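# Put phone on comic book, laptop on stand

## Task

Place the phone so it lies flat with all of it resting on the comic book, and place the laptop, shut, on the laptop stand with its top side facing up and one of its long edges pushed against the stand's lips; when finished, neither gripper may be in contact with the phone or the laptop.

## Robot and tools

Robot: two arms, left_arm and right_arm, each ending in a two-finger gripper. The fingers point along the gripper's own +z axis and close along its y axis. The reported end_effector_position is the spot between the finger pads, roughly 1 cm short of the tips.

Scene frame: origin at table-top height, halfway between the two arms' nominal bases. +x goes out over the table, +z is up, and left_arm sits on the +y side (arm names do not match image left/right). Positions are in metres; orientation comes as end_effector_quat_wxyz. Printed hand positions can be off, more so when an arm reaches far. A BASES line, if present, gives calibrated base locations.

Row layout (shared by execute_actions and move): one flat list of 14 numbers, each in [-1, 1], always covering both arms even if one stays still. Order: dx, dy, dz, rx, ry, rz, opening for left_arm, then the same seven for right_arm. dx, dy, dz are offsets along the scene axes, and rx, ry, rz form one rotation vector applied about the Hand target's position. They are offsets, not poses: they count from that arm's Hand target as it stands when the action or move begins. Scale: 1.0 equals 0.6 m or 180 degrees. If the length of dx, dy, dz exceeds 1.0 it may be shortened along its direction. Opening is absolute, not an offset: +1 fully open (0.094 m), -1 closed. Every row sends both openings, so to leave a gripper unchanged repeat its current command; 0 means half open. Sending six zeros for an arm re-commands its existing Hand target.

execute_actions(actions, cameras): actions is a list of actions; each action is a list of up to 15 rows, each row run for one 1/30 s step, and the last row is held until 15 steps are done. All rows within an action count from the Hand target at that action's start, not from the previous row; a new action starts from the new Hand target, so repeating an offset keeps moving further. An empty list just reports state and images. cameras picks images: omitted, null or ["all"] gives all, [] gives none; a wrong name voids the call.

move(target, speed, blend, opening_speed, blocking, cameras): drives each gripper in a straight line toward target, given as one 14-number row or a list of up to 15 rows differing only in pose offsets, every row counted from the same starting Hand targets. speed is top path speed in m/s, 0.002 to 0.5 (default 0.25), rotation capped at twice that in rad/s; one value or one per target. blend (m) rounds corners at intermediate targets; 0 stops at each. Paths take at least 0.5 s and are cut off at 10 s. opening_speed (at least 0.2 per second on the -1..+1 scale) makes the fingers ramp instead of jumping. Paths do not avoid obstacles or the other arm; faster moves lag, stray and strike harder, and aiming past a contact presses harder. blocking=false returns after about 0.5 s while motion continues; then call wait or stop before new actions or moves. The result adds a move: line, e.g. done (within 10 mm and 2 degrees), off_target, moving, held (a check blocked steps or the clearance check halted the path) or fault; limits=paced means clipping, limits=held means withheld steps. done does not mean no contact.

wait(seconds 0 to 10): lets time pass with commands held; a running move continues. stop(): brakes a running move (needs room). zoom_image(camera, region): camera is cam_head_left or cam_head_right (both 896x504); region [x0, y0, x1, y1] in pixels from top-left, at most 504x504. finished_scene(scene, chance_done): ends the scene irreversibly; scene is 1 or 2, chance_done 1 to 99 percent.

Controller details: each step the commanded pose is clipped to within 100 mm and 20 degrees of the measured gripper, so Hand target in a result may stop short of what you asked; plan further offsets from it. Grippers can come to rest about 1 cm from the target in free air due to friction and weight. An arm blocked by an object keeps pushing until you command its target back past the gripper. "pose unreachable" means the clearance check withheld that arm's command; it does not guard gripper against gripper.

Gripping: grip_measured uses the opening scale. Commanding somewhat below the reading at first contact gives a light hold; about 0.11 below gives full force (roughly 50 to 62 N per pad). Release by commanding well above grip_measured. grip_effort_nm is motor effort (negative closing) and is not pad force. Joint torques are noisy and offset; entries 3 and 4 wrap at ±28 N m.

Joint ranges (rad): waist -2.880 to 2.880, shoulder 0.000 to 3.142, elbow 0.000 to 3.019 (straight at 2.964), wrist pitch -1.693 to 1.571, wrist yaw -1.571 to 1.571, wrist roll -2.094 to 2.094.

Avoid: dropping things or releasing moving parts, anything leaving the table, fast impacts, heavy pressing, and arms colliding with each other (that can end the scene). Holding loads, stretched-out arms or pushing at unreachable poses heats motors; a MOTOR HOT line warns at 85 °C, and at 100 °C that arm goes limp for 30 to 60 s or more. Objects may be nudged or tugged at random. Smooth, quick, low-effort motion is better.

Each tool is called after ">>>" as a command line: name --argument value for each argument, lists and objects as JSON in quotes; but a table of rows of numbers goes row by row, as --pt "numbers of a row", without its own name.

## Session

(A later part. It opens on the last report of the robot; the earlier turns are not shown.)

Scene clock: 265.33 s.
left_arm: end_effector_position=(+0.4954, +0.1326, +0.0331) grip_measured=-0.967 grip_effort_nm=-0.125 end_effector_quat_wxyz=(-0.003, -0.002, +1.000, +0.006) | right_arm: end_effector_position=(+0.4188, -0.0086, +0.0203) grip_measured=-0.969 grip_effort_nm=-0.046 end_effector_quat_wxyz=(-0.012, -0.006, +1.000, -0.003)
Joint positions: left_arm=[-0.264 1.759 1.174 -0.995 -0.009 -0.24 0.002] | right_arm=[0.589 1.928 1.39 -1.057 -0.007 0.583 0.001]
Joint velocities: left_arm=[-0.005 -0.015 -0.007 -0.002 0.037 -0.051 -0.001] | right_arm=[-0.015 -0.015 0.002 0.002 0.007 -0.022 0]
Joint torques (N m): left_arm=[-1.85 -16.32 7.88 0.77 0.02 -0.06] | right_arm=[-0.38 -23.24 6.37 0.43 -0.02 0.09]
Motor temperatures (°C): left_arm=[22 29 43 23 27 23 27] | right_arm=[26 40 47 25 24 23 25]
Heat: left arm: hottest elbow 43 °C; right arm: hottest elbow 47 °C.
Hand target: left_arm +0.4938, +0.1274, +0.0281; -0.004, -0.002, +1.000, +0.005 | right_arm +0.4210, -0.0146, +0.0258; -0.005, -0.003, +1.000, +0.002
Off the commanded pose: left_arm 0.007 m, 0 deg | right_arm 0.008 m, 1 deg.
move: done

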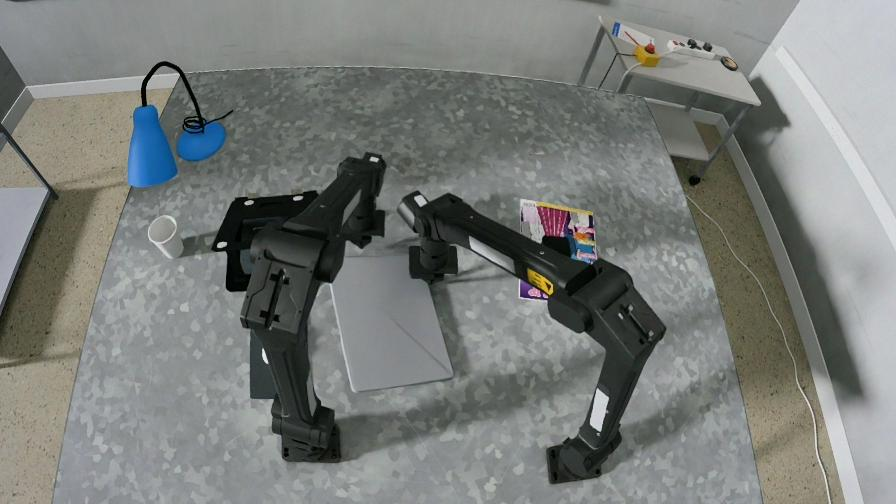

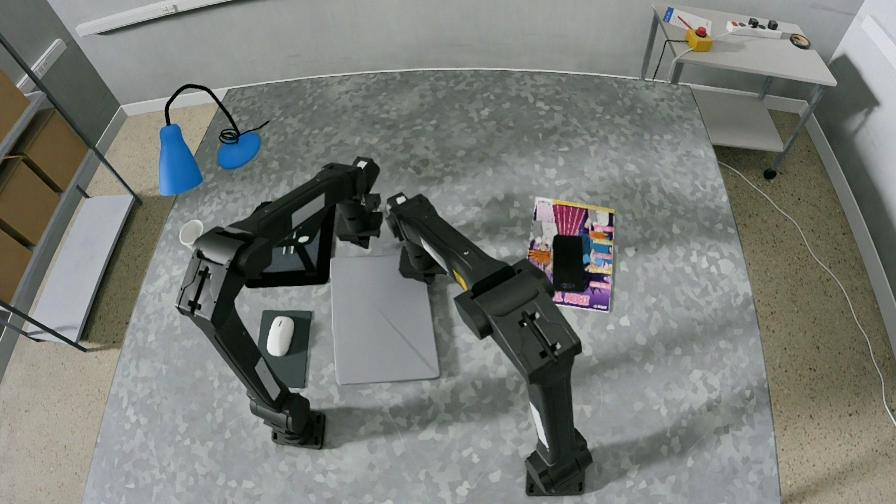

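>>> move --pt "0.0 0.06 -0.015 0 0 0 -0.97 0 0 0 0 0 0 -0.97" --pt "-0.2 0.06 -0.02 0 0 0 -0.97 0 0 0 0 0 0 -0.97" --speed 0.08

Scene clock: 270.83 s.
left_arm: end_effector_position=(+0.3892, +0.1761, +0.0185) grip_measured=-0.967 grip_effort_nm=-0.115 end_effector_quat_wxyz=(+0.005, -0.011, +1.000, +0.008) | right_arm: end_effector_position=(+0.4188, -0.0086, +0.0203) grip_measured=-0.969 grip_effort_nm=-0.046 end_effector_quat_wxyz=(-0.012, -0.006, +1.000, -0.003)
Joint positions: left_arm=[-0.221 1.52 0.814 -0.858 -0.019 -0.215 0.002] | right_arm=[0.589 1.928 1.39 -1.057 -0.007 0.583 0.001]
Joint velocities: left_arm=[0.005 -0.015 -0.017 -0.012 0.022 -0.037 0] | right_arm=[-0.015 -0.015 -0.007 -0.002 -0.051 -0.037 0]
Joint torques (N m): left_arm=[-3.49 -13.27 5.46 0.06 0.31 -0.11] | right_arm=[-0.26 -23.36 6.39 0.43 -0.02 0.09]
Motor temperatures (°C): left_arm=[22 29 42 23 27 23 27] | right_arm=[26 40 46 25 24 23 25]
Heat: left arm: hottest elbow 42 °C; right arm: hottest elbow 46 °C.
Hand target: left_arm +0.3740, +0.1649, +0.0171; -0.004, -0.002, +1.000, +0.005 | right_arm +0.4210, -0.0146, +0.0258; -0.005, -0.003, +1.000, +0.002
Off the commanded pose: left_arm 0.020 m, 2 deg | right_arm 0.008 m, 1 deg.
move: off_target (left_arm)

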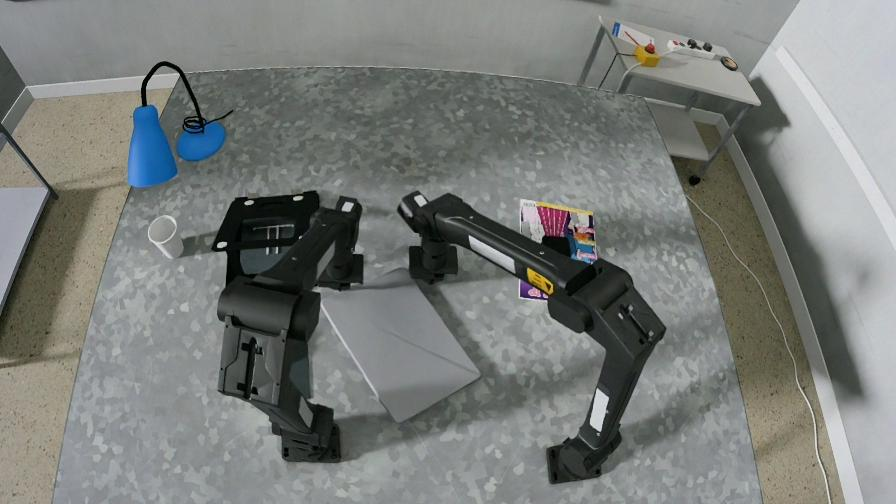

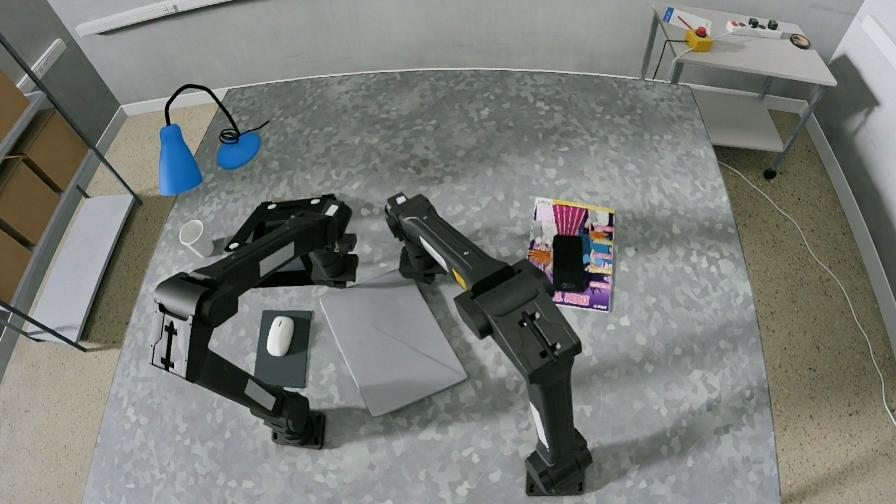

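>>> move --pt "0.06 0.0 0 0 0 0 -0.97 0 0 0 0 0 0 -0.97" --pt "0.06 0.06 0.4 0 0 0 -0.97 0 0 0 0 0 0 -0.97" --pt "0.06 0.14 0.4 0 0 0 -0.97 0 0 0 0 0 0 -0.97" --speed 0.2 --blend 0.03 --cameras '[]'

>>> move --pt "0.0 0.0 0 0 0 0 -0.97 -0.03 0.1 0 0 0 0 -0.97" --pt "0.0 0.0 0 0 0 0 -0.97 -0.1 0.2 0 0 0 0 -0.97" --speed 0.08 --blend 0.03

Scene clock: 285.67 s.
left_arm: end_effector_position=(+0.3955, +0.2474, +0.2259) grip_measured=-0.967 grip_effort_nm=-0.110 end_effector_quat_wxyz=(-0.040, -0.003, +0.999, +0.008) | right_arm: end_effector_position=(+0.4188, -0.0086, +0.0203) grip_measured=-0.969 grip_effort_nm=-0.046 end_effector_quat_wxyz=(-0.012, -0.006, +1.000, -0.003)
Joint positions: left_arm=[-0.022 1.345 1.229 -1.535 -0.016 0.001 0.002] | right_arm=[0.589 1.928 1.39 -1.057 -0.007 0.583 0.001]
Joint velocities: left_arm=[0.005 -0.005 0.007 0.022 0.007 -0.007 0] | right_arm=[-0.005 -0.015 0.007 -0.007 -0.081 -0.007 0]
Joint torques (N m): left_arm=[-0.73 -12.04 16.7 -0.24 0.07 0.11] | right_arm=[-0.38 -23.36 6.38 0.43 -0.02 0.09]
Motor temperatures (°C): left_arm=[22 29 42 23 27 23 27] | right_arm=[26 42 45 25 24 23 25]
Heat: left arm: hottest elbow 42 °C; right arm: hottest elbow 45 °C.
Hand target: left_arm +0.4142, +0.2502, +0.2556; -0.005, -0.002, +1.000, +0.006 | right_arm +0.4210, -0.0146, +0.0258; -0.005, -0.003, +1.000, +0.002
Off the commanded pose: left_arm 0.034 m, 4 deg | right_arm 0.008 m, 1 deg.
move: off_target (left_arm); blend cut to 0.0179 m at target 1, 0.024 m at target 2
No camera images: "cameras" was empty.

Scene clock: 288.03 s.
left_arm: end_effector_position=(+0.3955, +0.2474, +0.2259) grip_measured=-0.967 grip_effort_nm=-0.115 end_effector_quat_wxyz=(-0.040, -0.002, +0.999, +0.008) | right_arm: end_effector_position=(+0.3592, +0.0904, +0.0371) grip_measured=-0.969 grip_effort_nm=-0.046 end_effector_quat_wxyz=(+0.001, -0.001, +1.000, +0.005)
Joint positions: left_arm=[-0.022 1.345 1.229 -1.535 -0.016 0.002 0.002] | right_arm=[0.797 1.93 1.444 -1.076 -0.005 0.801 0.001]
Joint velocities: left_arm=[0.005 -0.015 -0.002 0.012 -0.051 0.007 0] | right_arm=[-0.005 0.005 -0.002 0.002 -0.037 0.007 0]
Joint torques (N m): left_arm=[-1.08 -12.04 16.79 -0.12 0.05 0.11] | right_arm=[1.61 -17.79 10.99 -0.14 -0.14 0.18]
Motor temperatures (°C): left_arm=[22 29 42 23 27 23 27] | right_arm=[26 42 45 25 24 23 25]
Heat: left arm: hottest elbow 42 °C; right arm: hottest elbow 45 °C.
Hand target: left_arm +0.4142, +0.2502, +0.2556; -0.005, -0.002, +1.000, +0.006 | right_arm +0.3616, +0.1061, +0.0236; -0.007, -0.003, +1.000, +0.001
Off the commanded pose: left_arm 0.035 m, 4 deg | right_arm 0.019 m, 1 deg.
move: off_target (left_arm, right_arm)

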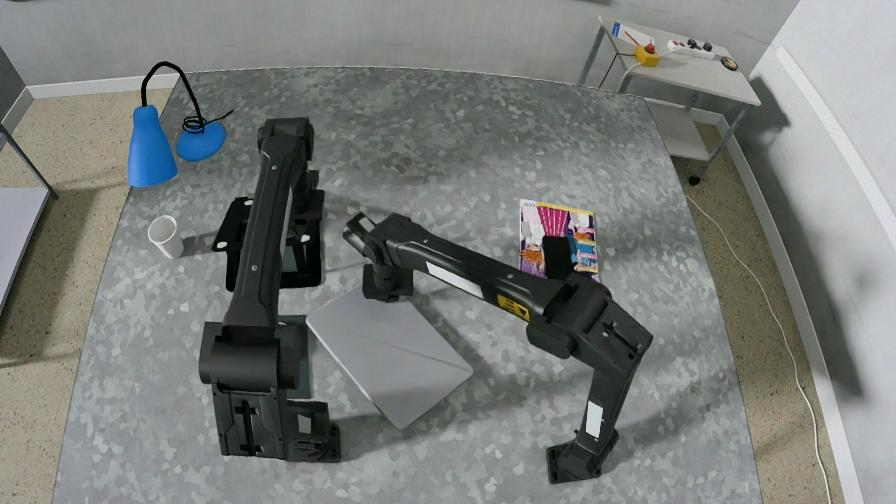

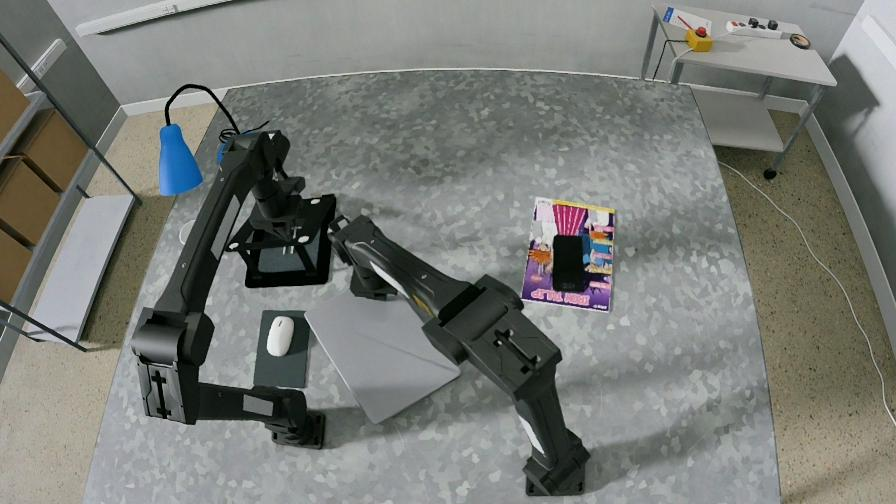

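>>> execute_actions --actions '[]' --cameras '["all"]'

>>> zoom_image --camera "cam_head_left" --region '[230, 180, 530, 480]'

Scene clock: 303.00 s.
left_arm: end_effector_position=(+0.3955, +0.2474, +0.2259) grip_measured=-0.967 grip_effort_nm=-0.115 end_effector_quat_wxyz=(-0.040, -0.002, +0.999, +0.008) | right_arm: end_effector_position=(+0.3592, +0.0904, +0.0371) grip_measured=-0.969 grip_effort_nm=-0.051 end_effector_quat_wxyz=(+0.001, +0.000, +1.000, +0.005)
Joint positions: left_arm=[-0.022 1.345 1.229 -1.535 -0.016 0.002 0.002] | right_arm=[0.797 1.93 1.444 -1.076 -0.005 0.802 0.001]
Joint velocities: left_arm=[-0.015 -0.005 -0.017 -0.017 -0.095 -0.022 -0.002] | right_arm=[0.005 -0.005 -0.007 -0.007 0.022 0.037 0.001]
Joint torques (N m): left_arm=[-0.56 -11.99 16.83 -0.05 0.12 0.09] | right_arm=[1.55 -17.67 10.99 -0.13 -0.14 0.22]
Motor temperatures (°C): left_arm=[22 29 44 23 27 23 27] | right_arm=[26 40 46 25 24 23 25]
Heat: left arm: hottest elbow 44 °C; right arm: hottest elbow 46 °C.
Hand target: left_arm +0.4142, +0.2502, +0.2556; -0.005, -0.002, +1.000, +0.006 | right_arm +0.3616, +0.1061, +0.0236; -0.007, -0.003, +1.000, +0.001
Tool commands: left_gripper/opening=-0.97 right_gripper/opening=-0.97
Off the commanded pose: left_arm 0.035 m, 4 deg | right_arm 0.019 m, 1 deg.

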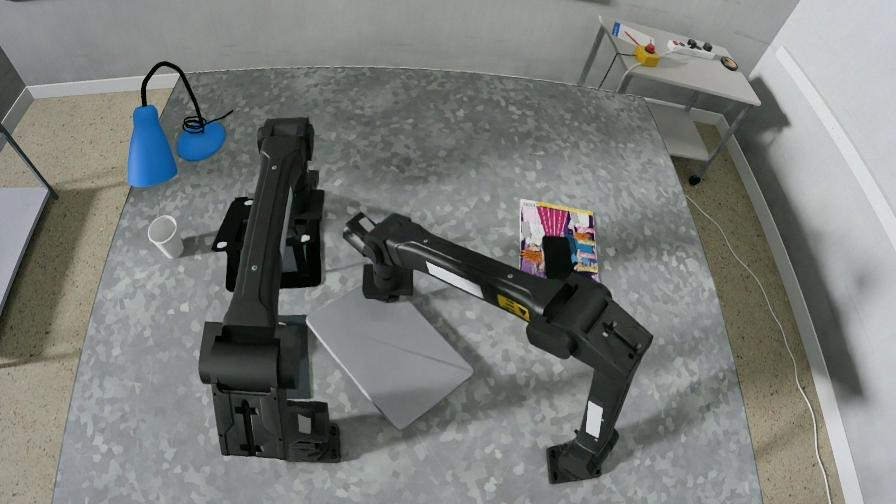

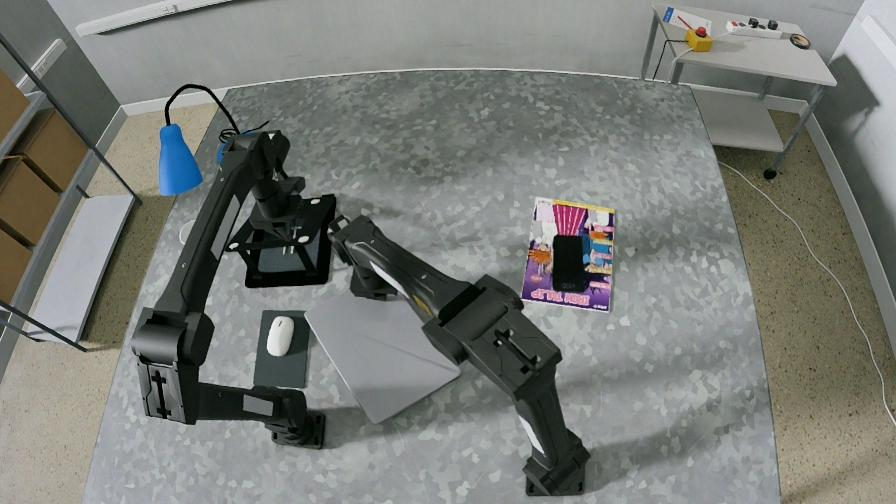

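Scaled by 1.680.

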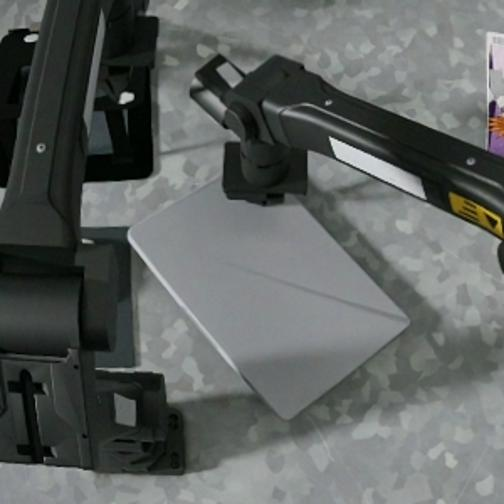

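>>> move --pt "0 0 0 0 0 0 -0.97 0 -0.01 0.32 0 0 0 -0.97" --pt "0 0 0 0 0 0 -0.97 -0.4 -0.377 0.32 0 0 0 -0.97" --blend 0.04 --cameras '["cam_head_left"]'

Scene clock: 324.10 s.
left_arm: end_effector_position=(+0.3955, +0.2474, +0.2259) grip_measured=-0.967 grip_effort_nm=-0.115 end_effector_quat_wxyz=(-0.040, -0.002, +0.999, +0.008) | right_arm: end_effector_position=(+0.1254, -0.1103, +0.2237) grip_measured=-0.969 grip_effort_nm=-0.046 end_effector_quat_wxyz=(-0.001, -0.001, +1.000, +0.008)
Joint positions: left_arm=[-0.022 1.345 1.229 -1.535 -0.016 0.002 0.002] | right_arm=[0.907 0.984 0.947 -1.522 -0.011 0.91 0.001]
Joint velocities: left_arm=[-0.005 -0.005 0.002 0.007 0.022 0.051 0] | right_arm=[-0.015 -0.005 -0.002 0.002 -0.007 0.037 -0.001]
Joint torques (N m): left_arm=[-1.2 -12.4 16.66 -0.17 0.1 0.08] | right_arm=[1.49 -6.65 7.72 -0.2 0.03 0.2]
Motor temperatures (°C): left_arm=[22 29 45 23 27 23 27] | right_arm=[26 39 47 25 24 23 25]
Heat: left arm: hottest elbow 45 °C; right arm: hottest elbow 47 °C.
Hand target: left_arm +0.4142, +0.2502, +0.2556; -0.005, -0.002, +1.000, +0.006 | right_arm +0.1181, -0.1138, +0.2190; -0.007, -0.003, +1.000, +0.001
Off the commanded pose: left_arm 0.035 m, 4 deg | right_arm 0.013 m, 1 deg.
move: off_target (left_arm, right_arm)
Images, in order (width x height): cam_head_left 896x504.

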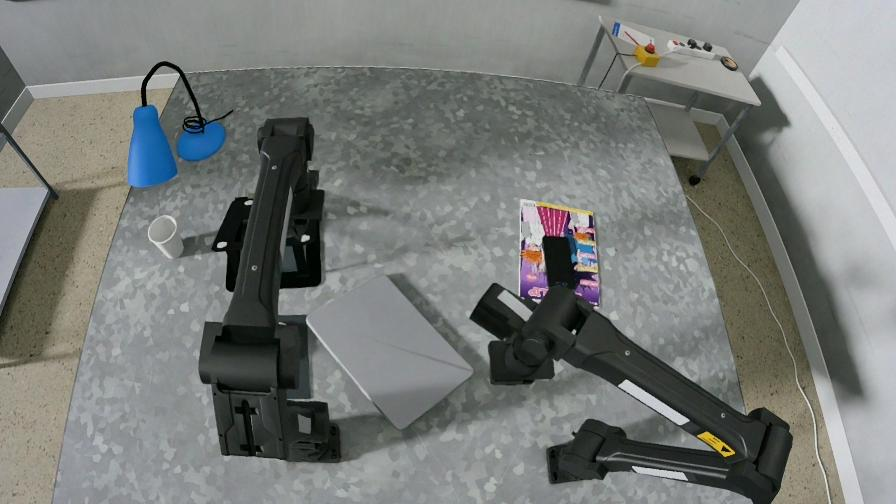

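>>> move --target '[0,0,0,0,0,0,-0.97,-0.05,0,-0.22,0,0,0,-0.97]' --cameras '["cam_head_left","cam_head_right"]'

>>> zoom_image --camera "cam_head_left" --region '[330, 250, 580, 500]'

Scene clock: 330.20 s.
left_arm: end_effector_position=(+0.3955, +0.2474, +0.2259) grip_measured=-0.967 grip_effort_nm=-0.115 end_effector_quat_wxyz=(-0.040, -0.002, +0.999, +0.008) | right_arm: end_effector_position=(+0.0925, -0.1147, +0.0957) grip_measured=-0.969 grip_effort_nm=-0.051 end_effector_quat_wxyz=(-0.003, -0.001, +1.000, +0.009)
Joint positions: left_arm=[-0.022 1.345 1.229 -1.535 -0.016 0.002 0.002] | right_arm=[1.006 1 0.612 -1.17 -0.014 1.009 0.001]
Joint velocities: left_arm=[-0.005 0.005 -0.002 -0.012 -0.081 0.022 -0.001] | right_arm=[0.005 0.005 0.007 0.002 -0.007 0.022 0]
Joint torques (N m): left_arm=[-0.85 -11.52 16.68 -0.24 0.11 0.06] | right_arm=[1.49 -4.07 7.15 0.58 0.11 0.22]
Motor temperatures (°C): left_arm=[22 29 46 23 27 23 27] | right_arm=[26 39 46 25 24 23 25]
Heat: left arm: hottest elbow 46 °C; right arm: hottest elbow 46 °C.
Hand target: left_arm +0.4142, +0.2502, +0.2556; -0.005, -0.002, +1.000, +0.006 | right_arm +0.0884, -0.1158, +0.0869; -0.008, -0.003, +1.000, +0.000
Off the commanded pose: left_arm 0.035 m, 4 deg | right_arm 0.010 m, 1 deg.
move: off_target (left_arm)

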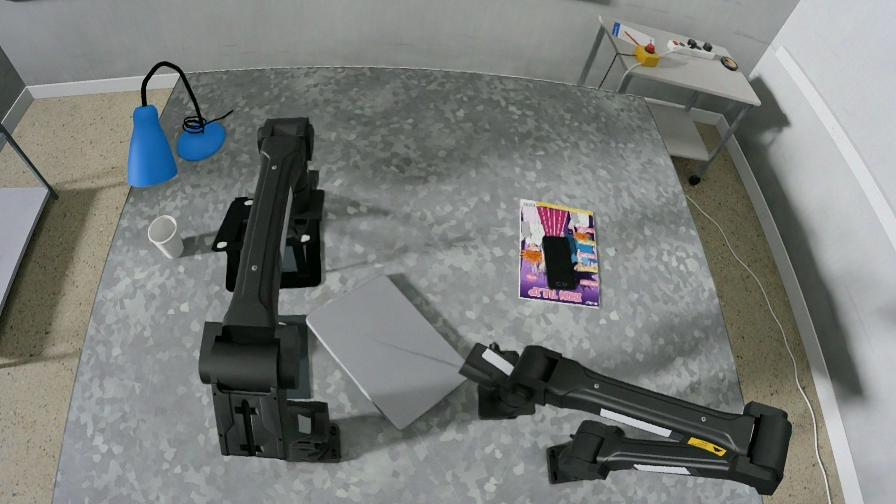

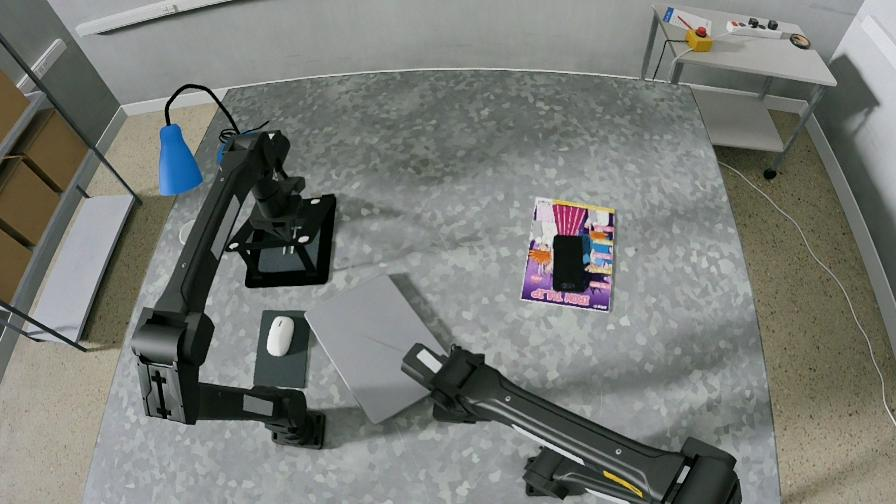

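Scaled by 2.016.

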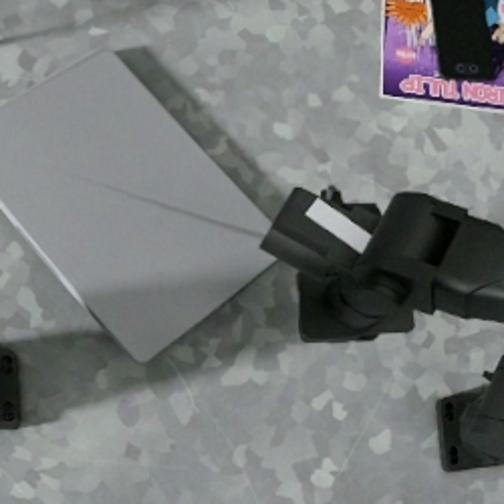

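>>> move --pt "0 0 0 0 0 0 -0.97 0 0.067 -0.03 0 0 0 -0.97" --pt "0 0 0 0 0 0 -0.97 0 0.067 -0.125 0 0 0 -0.97" --cameras '["cam_head_left"]'

>>> zoom_image --camera "cam_head_left" --region '[330, 250, 580, 500]'

Scene clock: 336.27 s.
left_arm: end_effector_position=(+0.3955, +0.2474, +0.2259) grip_measured=-0.967 grip_effort_nm=-0.110 end_effector_quat_wxyz=(-0.040, -0.002, +0.999, +0.008) | right_arm: end_effector_position=(+0.0930, -0.0752, +0.0190) grip_measured=-0.969 grip_effort_nm=-0.046 end_effector_quat_wxyz=(-0.004, -0.002, +1.000, +0.008)
Joint positions: left_arm=[-0.022 1.345 1.229 -1.535 -0.016 0.002 0.002] | right_arm=[1.083 1.264 0.56 -0.856 -0.014 1.084 0.001]
Joint velocities: left_arm=[-0.015 -0.015 -0.002 0.007 0.007 0.037 -0.001] | right_arm=[-0.005 -0.015 0.007 -0.012 -0.081 0.007 0.001]
Joint torques (N m): left_arm=[-0.38 -12.34 16.66 -0.03 0.11 0.13] | right_arm=[1.26 -6.53 6.08 0.42 0.09 0.22]
Motor temperatures (°C): left_arm=[22 29 46 23 27 23 27] | right_arm=[26 38 46 25 24 23 25]
Heat: left arm: hottest elbow 46 °C; right arm: hottest elbow 46 °C.
Hand target: left_arm +0.4142, +0.2502, +0.2556; -0.005, -0.002, +1.000, +0.006 | right_arm +0.0890, -0.0771, +0.0111; -0.008, -0.003, +1.000, +0.000
Off the commanded pose: left_arm 0.035 m, 4 deg | right_arm 0.008 m, 1 deg.
move: off_target (left_arm)
Images, in order (width x height): cam_head_left 896x504.

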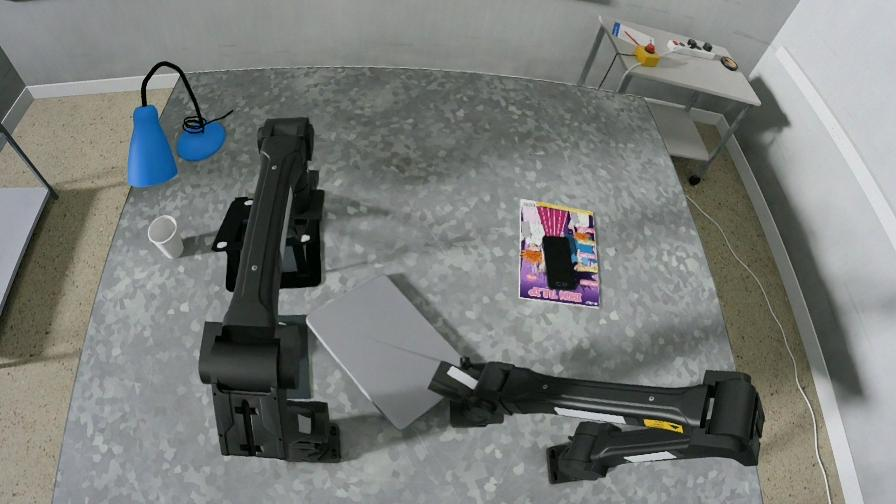

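Scaled by 2.016.

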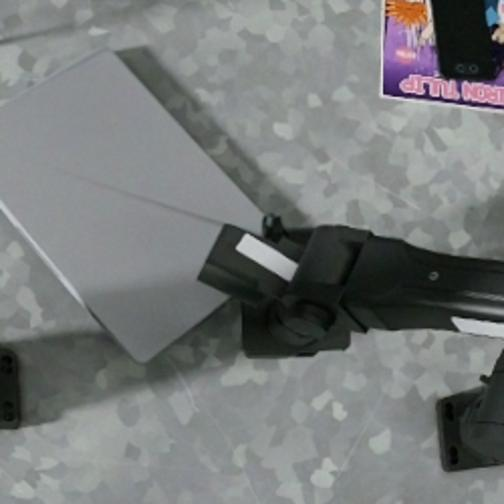

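>>> move --target '[0,0,0,0,0,0,-0.97,0.22,0.09,0.012,0,0,0,-0.97]' --speed 0.1 --cameras '["cam_head_left"]'

>>> zoom_image --camera "cam_head_left" --region '[230, 220, 530, 480]'

Scene clock: 340.90 s.
left_arm: end_effector_position=(+0.3955, +0.2474, +0.2259) grip_measured=-0.967 grip_effort_nm=-0.115 end_effector_quat_wxyz=(-0.040, -0.002, +0.999, +0.008) | right_arm: end_effector_position=(+0.1961, -0.0534, +0.0113) grip_measured=-0.970 grip_effort_nm=-0.037 end_effector_quat_wxyz=(-0.023, +0.002, +0.999, -0.022)
Joint positions: left_arm=[-0.022 1.345 1.229 -1.535 -0.016 0.002 0.002] | right_arm=[0.849 1.528 0.797 -0.903 -0.005 0.858 0.001]
Joint velocities: left_arm=[-0.015 -0.005 -0.017 0.007 -0.007 0.051 -0.001] | right_arm=[-0.005 -0.005 -0.007 0.012 -0.022 0.007 0]
Joint torques (N m): left_arm=[-0.62 -11.99 16.62 -0.18 0.11 0.11] | right_arm=[0.21 -9.99 11.71 0.59 -0.14 0.03]
Motor temperatures (°C): left_arm=[22 29 46 23 27 23 27] | right_arm=[26 38 46 25 24 23 25]
Heat: left arm: hottest elbow 46 °C; right arm: hottest elbow 46 °C.
Hand target: left_arm +0.4142, +0.2502, +0.2556; -0.005, -0.002, +1.000, +0.006 | right_arm +0.2222, -0.0241, +0.0183; -0.007, -0.003, +1.000, +0.001
Off the commanded pose: left_arm 0.035 m, 4 deg | right_arm 0.040 m, 3 deg.
move: off_target (left_arm, right_arm)
Images, in order (width x height): cam_head_left 896x504.

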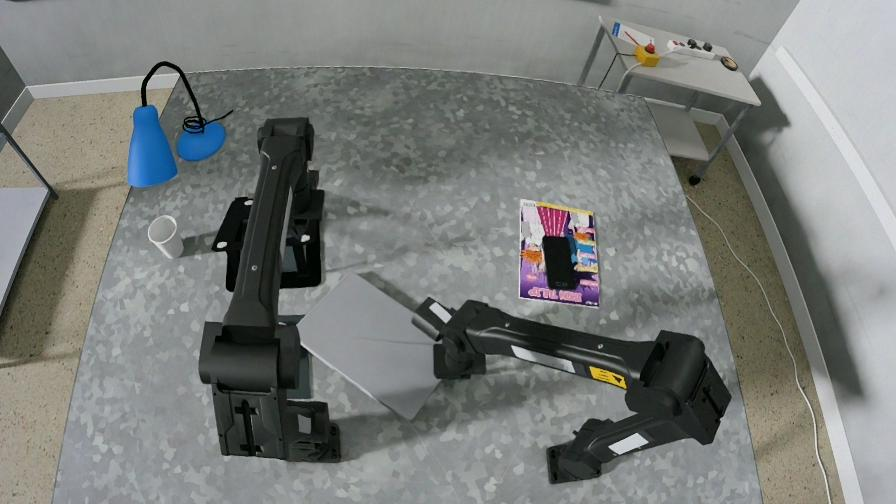

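Scaled by 1.680.

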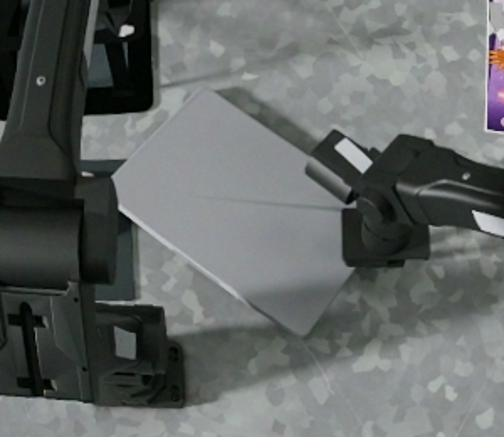

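>>> move --pt "-0.25 -0.1 -0.06 0 0 0 -0.97 -0.043 -0.048 -0.012 0 0 0 -0.97" --pt "-0.5 -0.27 -0.1 0 0 0 -0.97 -0.043 -0.048 -0.012 0 0 0 -0.97" --blend 0.05 --cameras '["cam_head_left","cam_head_right"]'

Scene clock: 354.90 s.
left_arm: end_effector_position=(+0.1127, +0.0927, +0.2005) grip_measured=-0.967 grip_effort_nm=-0.110 end_effector_quat_wxyz=(-0.003, -0.004, +1.000, +0.000) | right_arm: end_effector_position=(+0.1955, -0.0541, +0.0110) grip_measured=-0.970 grip_effort_nm=-0.037 end_effector_quat_wxyz=(-0.012, +0.001, +1.000, -0.010)
Joint positions: left_arm=[-1.099 0.743 0.768 -1.599 0.006 -1.078 0.002] | right_arm=[0.849 1.507 0.772 -0.867 -0.005 0.855 0.001]
Joint velocities: left_arm=[-0.005 -0.005 -0.017 0.007 -0.022 -0.007 0] | right_arm=[-0.015 -0.015 -0.002 0.007 0.037 -0.007 -0.001]
Joint torques (N m): left_arm=[-3.19 -1.49 10.06 0.68 -0.15 -0.09] | right_arm=[0.44 -13.63 5.64 0.8 -0.16 0.06]
Motor temperatures (°C): left_arm=[22 28 47 23 27 23 26] | right_arm=[26 37 47 25 24 23 25]
Heat: left arm: hottest elbow 47 °C; right arm: hottest elbow 47 °C.
Hand target: left_arm +0.1124, +0.0893, +0.1986; -0.002, -0.002, +1.000, +0.001 | right_arm +0.1962, -0.0527, +0.0116; -0.007, -0.003, +1.000, +0.001
Off the commanded pose: left_arm 0.007 m, 1 deg | right_arm 0.001 m, 1 deg.
move: done

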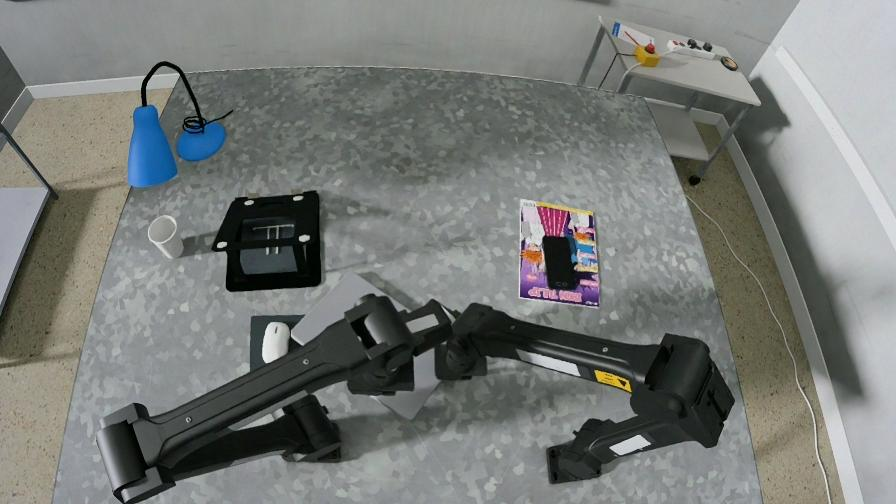

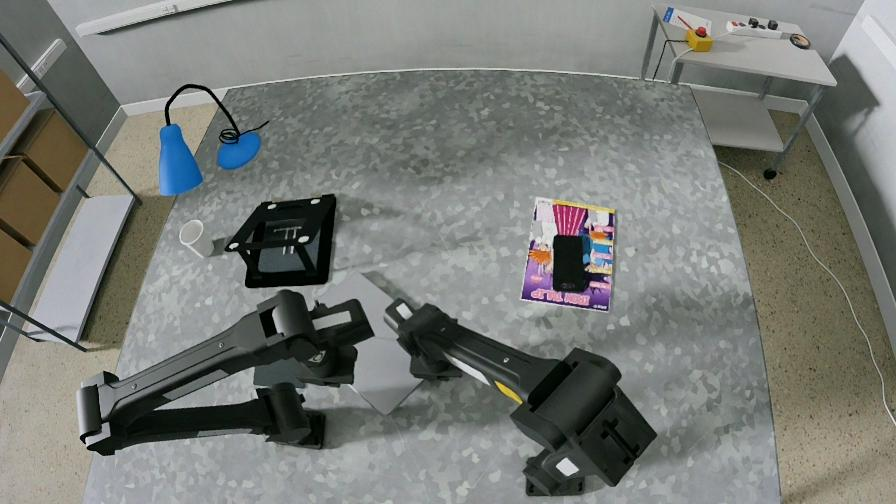

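>>> move --pt "-0.085 -0.035 -0.0 0 0 0 -0.97 0 0 0 0 0 0 -0.97" --pt "-0.085 -0.035 -0.17 0 0 0 -0.97 0 0 0 0 0 0 -0.97" --cameras '["cam_head_left","cam_head_right"]'

>>> zoom_image --camera "cam_head_left" --region '[230, 220, 530, 480]'

Scene clock: 362.17 s.
left_arm: end_effector_position=(+0.0617, +0.0691, +0.1021) grip_measured=-0.967 grip_effort_nm=-0.115 end_effector_quat_wxyz=(-0.004, -0.004, +1.000, -0.004) | right_arm: end_effector_position=(+0.1955, -0.0541, +0.0110) grip_measured=-0.970 grip_effort_nm=-0.037 end_effector_quat_wxyz=(-0.012, +0.001, +1.000, -0.010)
Joint positions: left_arm=[-1.422 0.796 0.529 -1.296 0.009 -1.402 0.002] | right_arm=[0.849 1.507 0.772 -0.867 -0.005 0.855 0.001]
Joint velocities: left_arm=[-0.015 -0.015 0.012 -0.007 -0.066 0.037 0] | right_arm=[0.005 0.005 0.002 -0.002 0.022 -0.022 0.001]
Joint torques (N m): left_arm=[-2.37 -1.96 9.05 0.66 -0.25 -0.08] | right_arm=[0.32 -13.45 5.64 0.81 -0.15 0.06]
Motor temperatures (°C): left_arm=[22 28 47 23 27 23 26] | right_arm=[26 37 46 25 24 23 25]
Heat: left arm: hottest elbow 47 °C; right arm: hottest elbow 46 °C.
Hand target: left_arm +0.0596, +0.0693, +0.0972; -0.003, -0.002, +1.000, +0.000 | right_arm +0.1962, -0.0527, +0.0116; -0.007, -0.003, +1.000, +0.001
Off the commanded pose: left_arm 0.006 m, 1 deg | right_arm 0.002 m, 1 deg.
move: done

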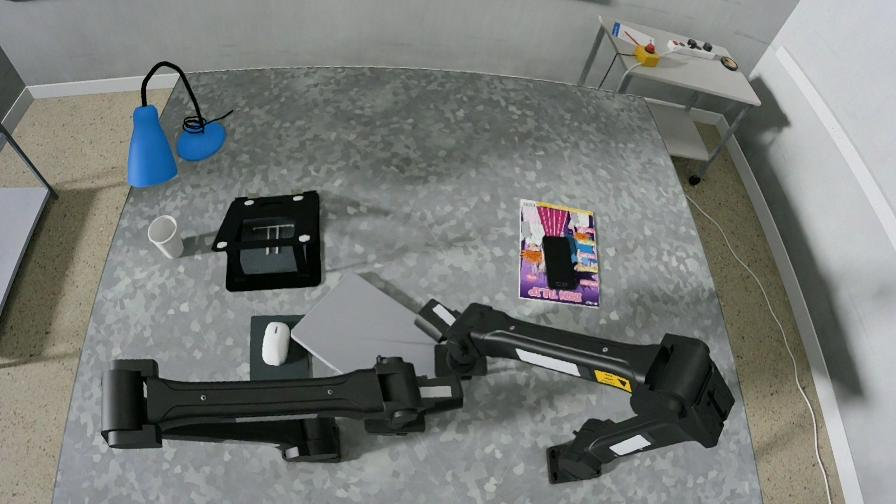

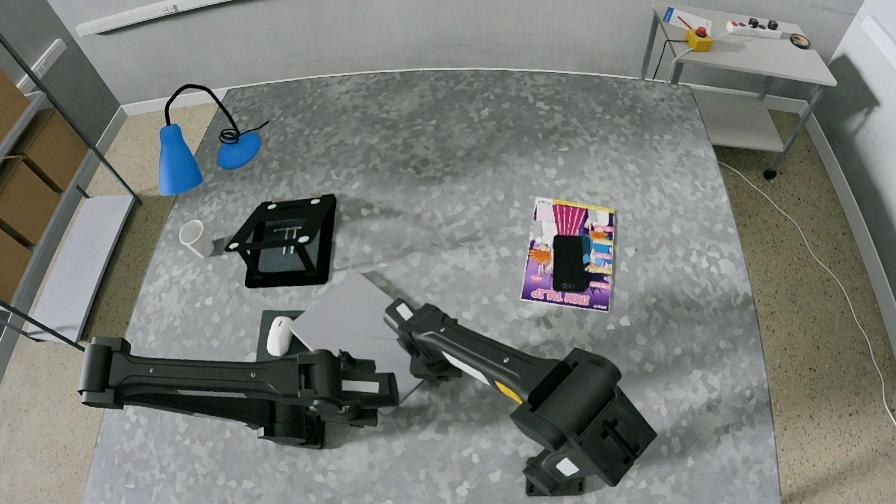

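Scaled by 1.680.

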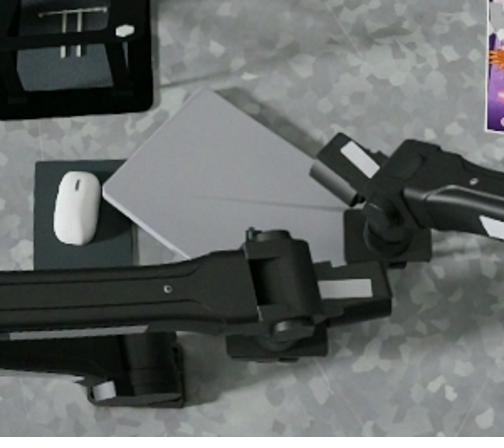

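>>> move --target '[0,0,-0.15,0,0,0,-0.97,0,0,0,0,0,0,-0.97]' --speed 0.12 --cameras '["cam_head_left","cam_head_right"]'

>>> zoom_image --camera "cam_head_right" --region '[230, 240, 480, 490]'

Scene clock: 366.57 s.
left_arm: end_effector_position=(+0.0610, +0.0685, +0.0120) grip_measured=-0.967 grip_effort_nm=-0.110 end_effector_quat_wxyz=(-0.004, -0.004, +1.000, -0.004) | right_arm: end_effector_position=(+0.1955, -0.0541, +0.0110) grip_measured=-0.970 grip_effort_nm=-0.032 end_effector_quat_wxyz=(-0.012, +0.001, +1.000, -0.010)
Joint positions: left_arm=[-1.427 0.974 0.347 -0.936 0.009 -1.406 0.002] | right_arm=[0.849 1.507 0.772 -0.867 -0.005 0.855 0.001]
Joint velocities: left_arm=[-0.015 -0.005 -0.007 0.007 0.022 -0.037 0] | right_arm=[-0.005 -0.005 -0.012 -0.007 -0.051 0.007 0]
Joint torques (N m): left_arm=[-2.96 -3.31 7.34 0.81 -0.2 -0.11] | right_arm=[0.44 -13.51 5.63 0.83 -0.16 0.06]
Motor temperatures (°C): left_arm=[22 28 46 23 27 23 26] | right_arm=[26 36 46 25 24 23 25]
Heat: left arm: hottest elbow 46 °C; right arm: hottest elbow 46 °C.
Hand target: left_arm +0.0586, +0.0703, +0.0077; -0.003, -0.002, +1.000, +0.000 | right_arm +0.1962, -0.0527, +0.0116; -0.007, -0.003, +1.000, +0.001
Off the commanded pose: left_arm 0.005 m, 1 deg | right_arm 0.002 m, 1 deg.
move: done

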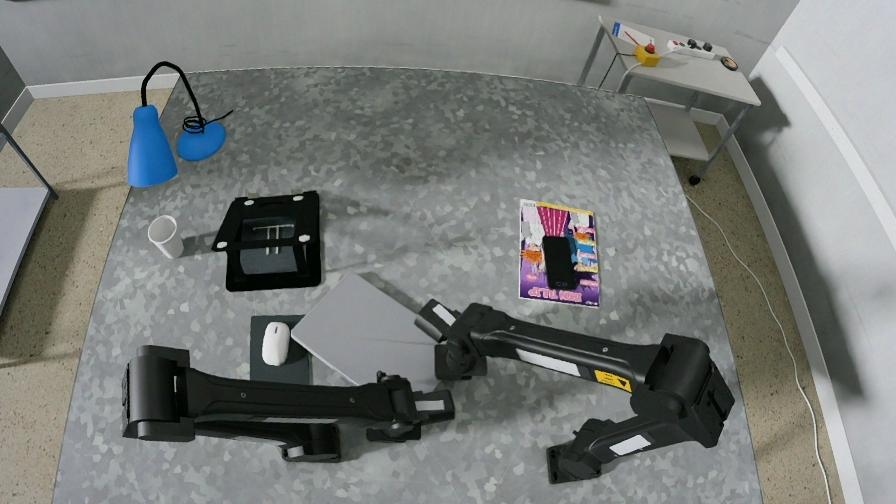

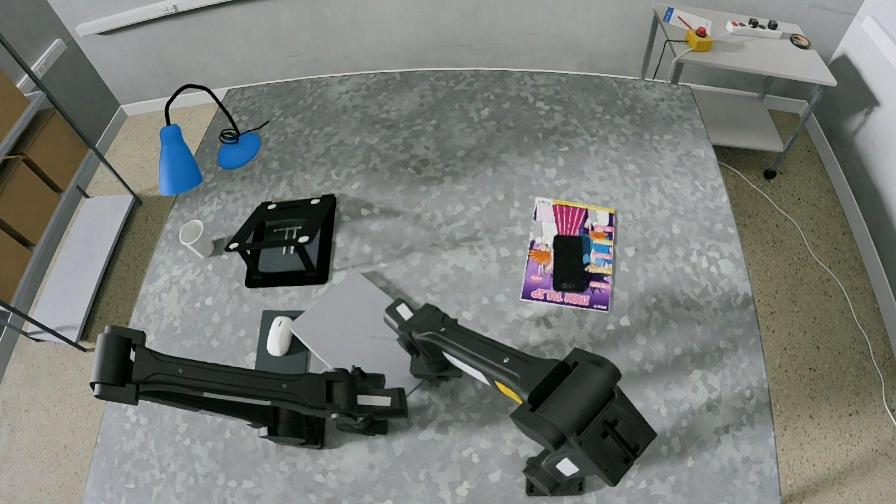

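Scaled by 2.016.

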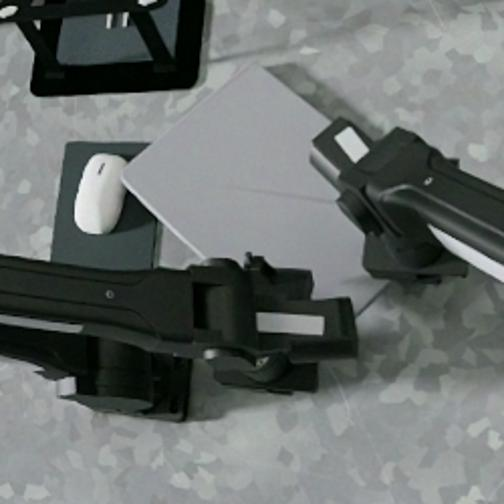

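>>> move --target '[0.2,-0.04,0.012,0,0,0,-0.97,0,0,0,0,0,0,-0.97]' --speed 0.1 --cameras '["cam_head_left","cam_head_right"]'

>>> zoom_image --camera "cam_head_right" --region '[230, 240, 480, 490]'

Scene clock: 371.63 s.
left_arm: end_effector_position=(+0.0869, +0.0741, +0.0088) grip_measured=-0.967 grip_effort_nm=-0.110 end_effector_quat_wxyz=(-0.011, -0.011, +1.000, +0.007) | right_arm: end_effector_position=(+0.1965, -0.0519, +0.0110) grip_measured=-0.970 grip_effort_nm=-0.032 end_effector_quat_wxyz=(-0.010, -0.001, +1.000, -0.005)
Joint positions: left_arm=[-1.268 1.015 0.357 -0.933 0.017 -1.261 0.002] | right_arm=[0.849 1.507 0.772 -0.857 -0.009 0.853 0.001]
Joint velocities: left_arm=[-0.015 0.024 0.002 -0.017 -0.081 -0.022 0] | right_arm=[0.005 -0.005 0.022 -0.002 0.007 0.037 -0.001]
Joint torques (N m): left_arm=[-3.31 -4.54 7.68 0.25 -0.12 -0.11] | right_arm=[0.44 -13.51 5.68 0.49 -0.02 0.09]
Motor temperatures (°C): left_arm=[22 28 46 23 27 23 26] | right_arm=[26 36 45 25 24 23 25]
Heat: left arm: hottest elbow 46 °C; right arm: hottest elbow 45 °C.
Hand target: left_arm +0.0843, +0.0743, +0.0085; -0.010, -0.009, +1.000, +0.006 | right_arm +0.1961, -0.0527, +0.0116; -0.007, -0.003, +1.000, +0.001
Off the commanded pose: left_arm 0.096 m, 2 deg | right_arm 0.001 m, 1 deg.
move: held (left_arm; a check stopped the path); limits=held
pose unreachable (left arm): on one or more control steps of this call, first in action 0 (counted from 0), this arm could not follow its commanded pose, so it was not sent that pose on those steps. It may still have moved: this result reports where it is.
cause: moving toward the commanded pose would bring a part of the arm too close to another arm (this arm's wrist (the part past joint 4) and the right arm's wrist (the part past joint 4)).

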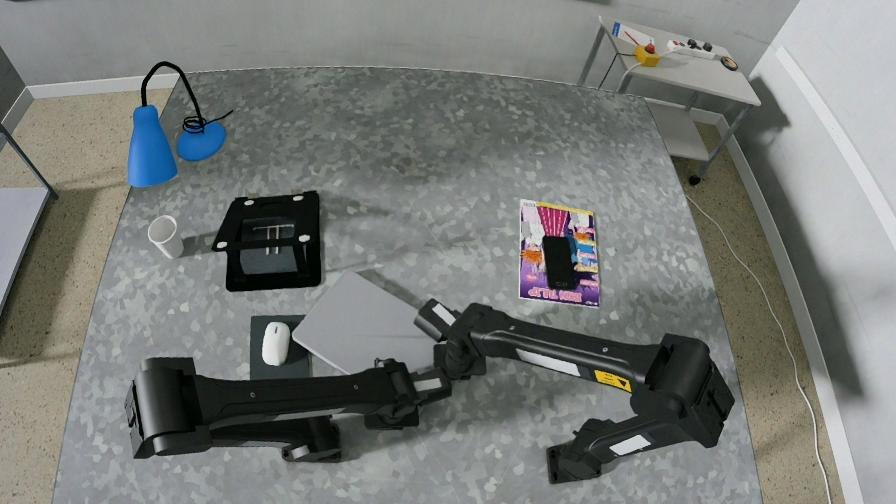

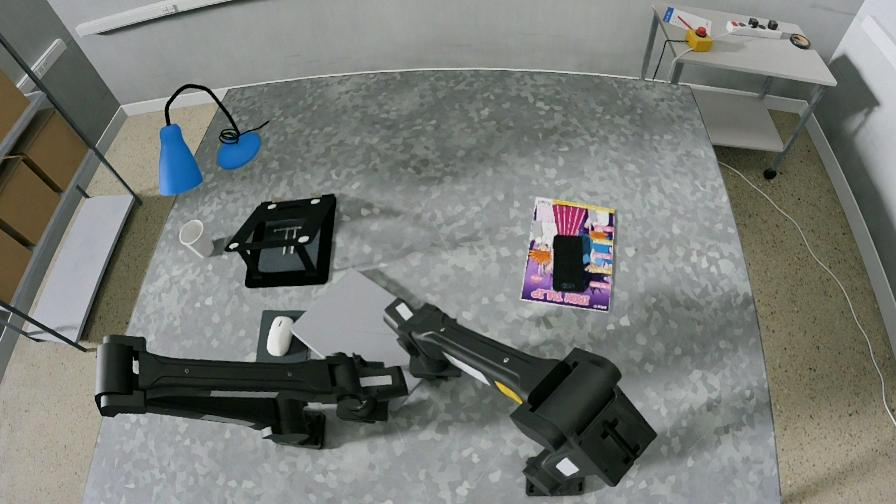

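Scaled by 2.016.

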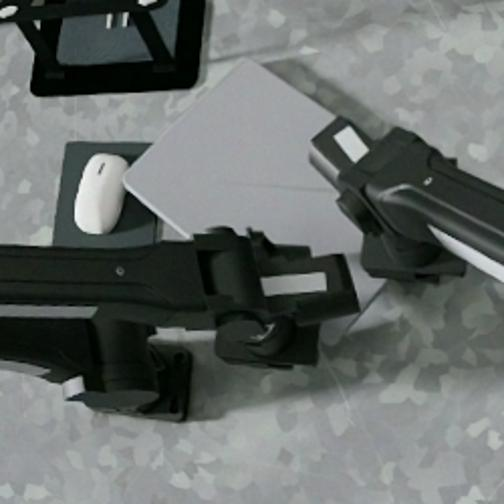

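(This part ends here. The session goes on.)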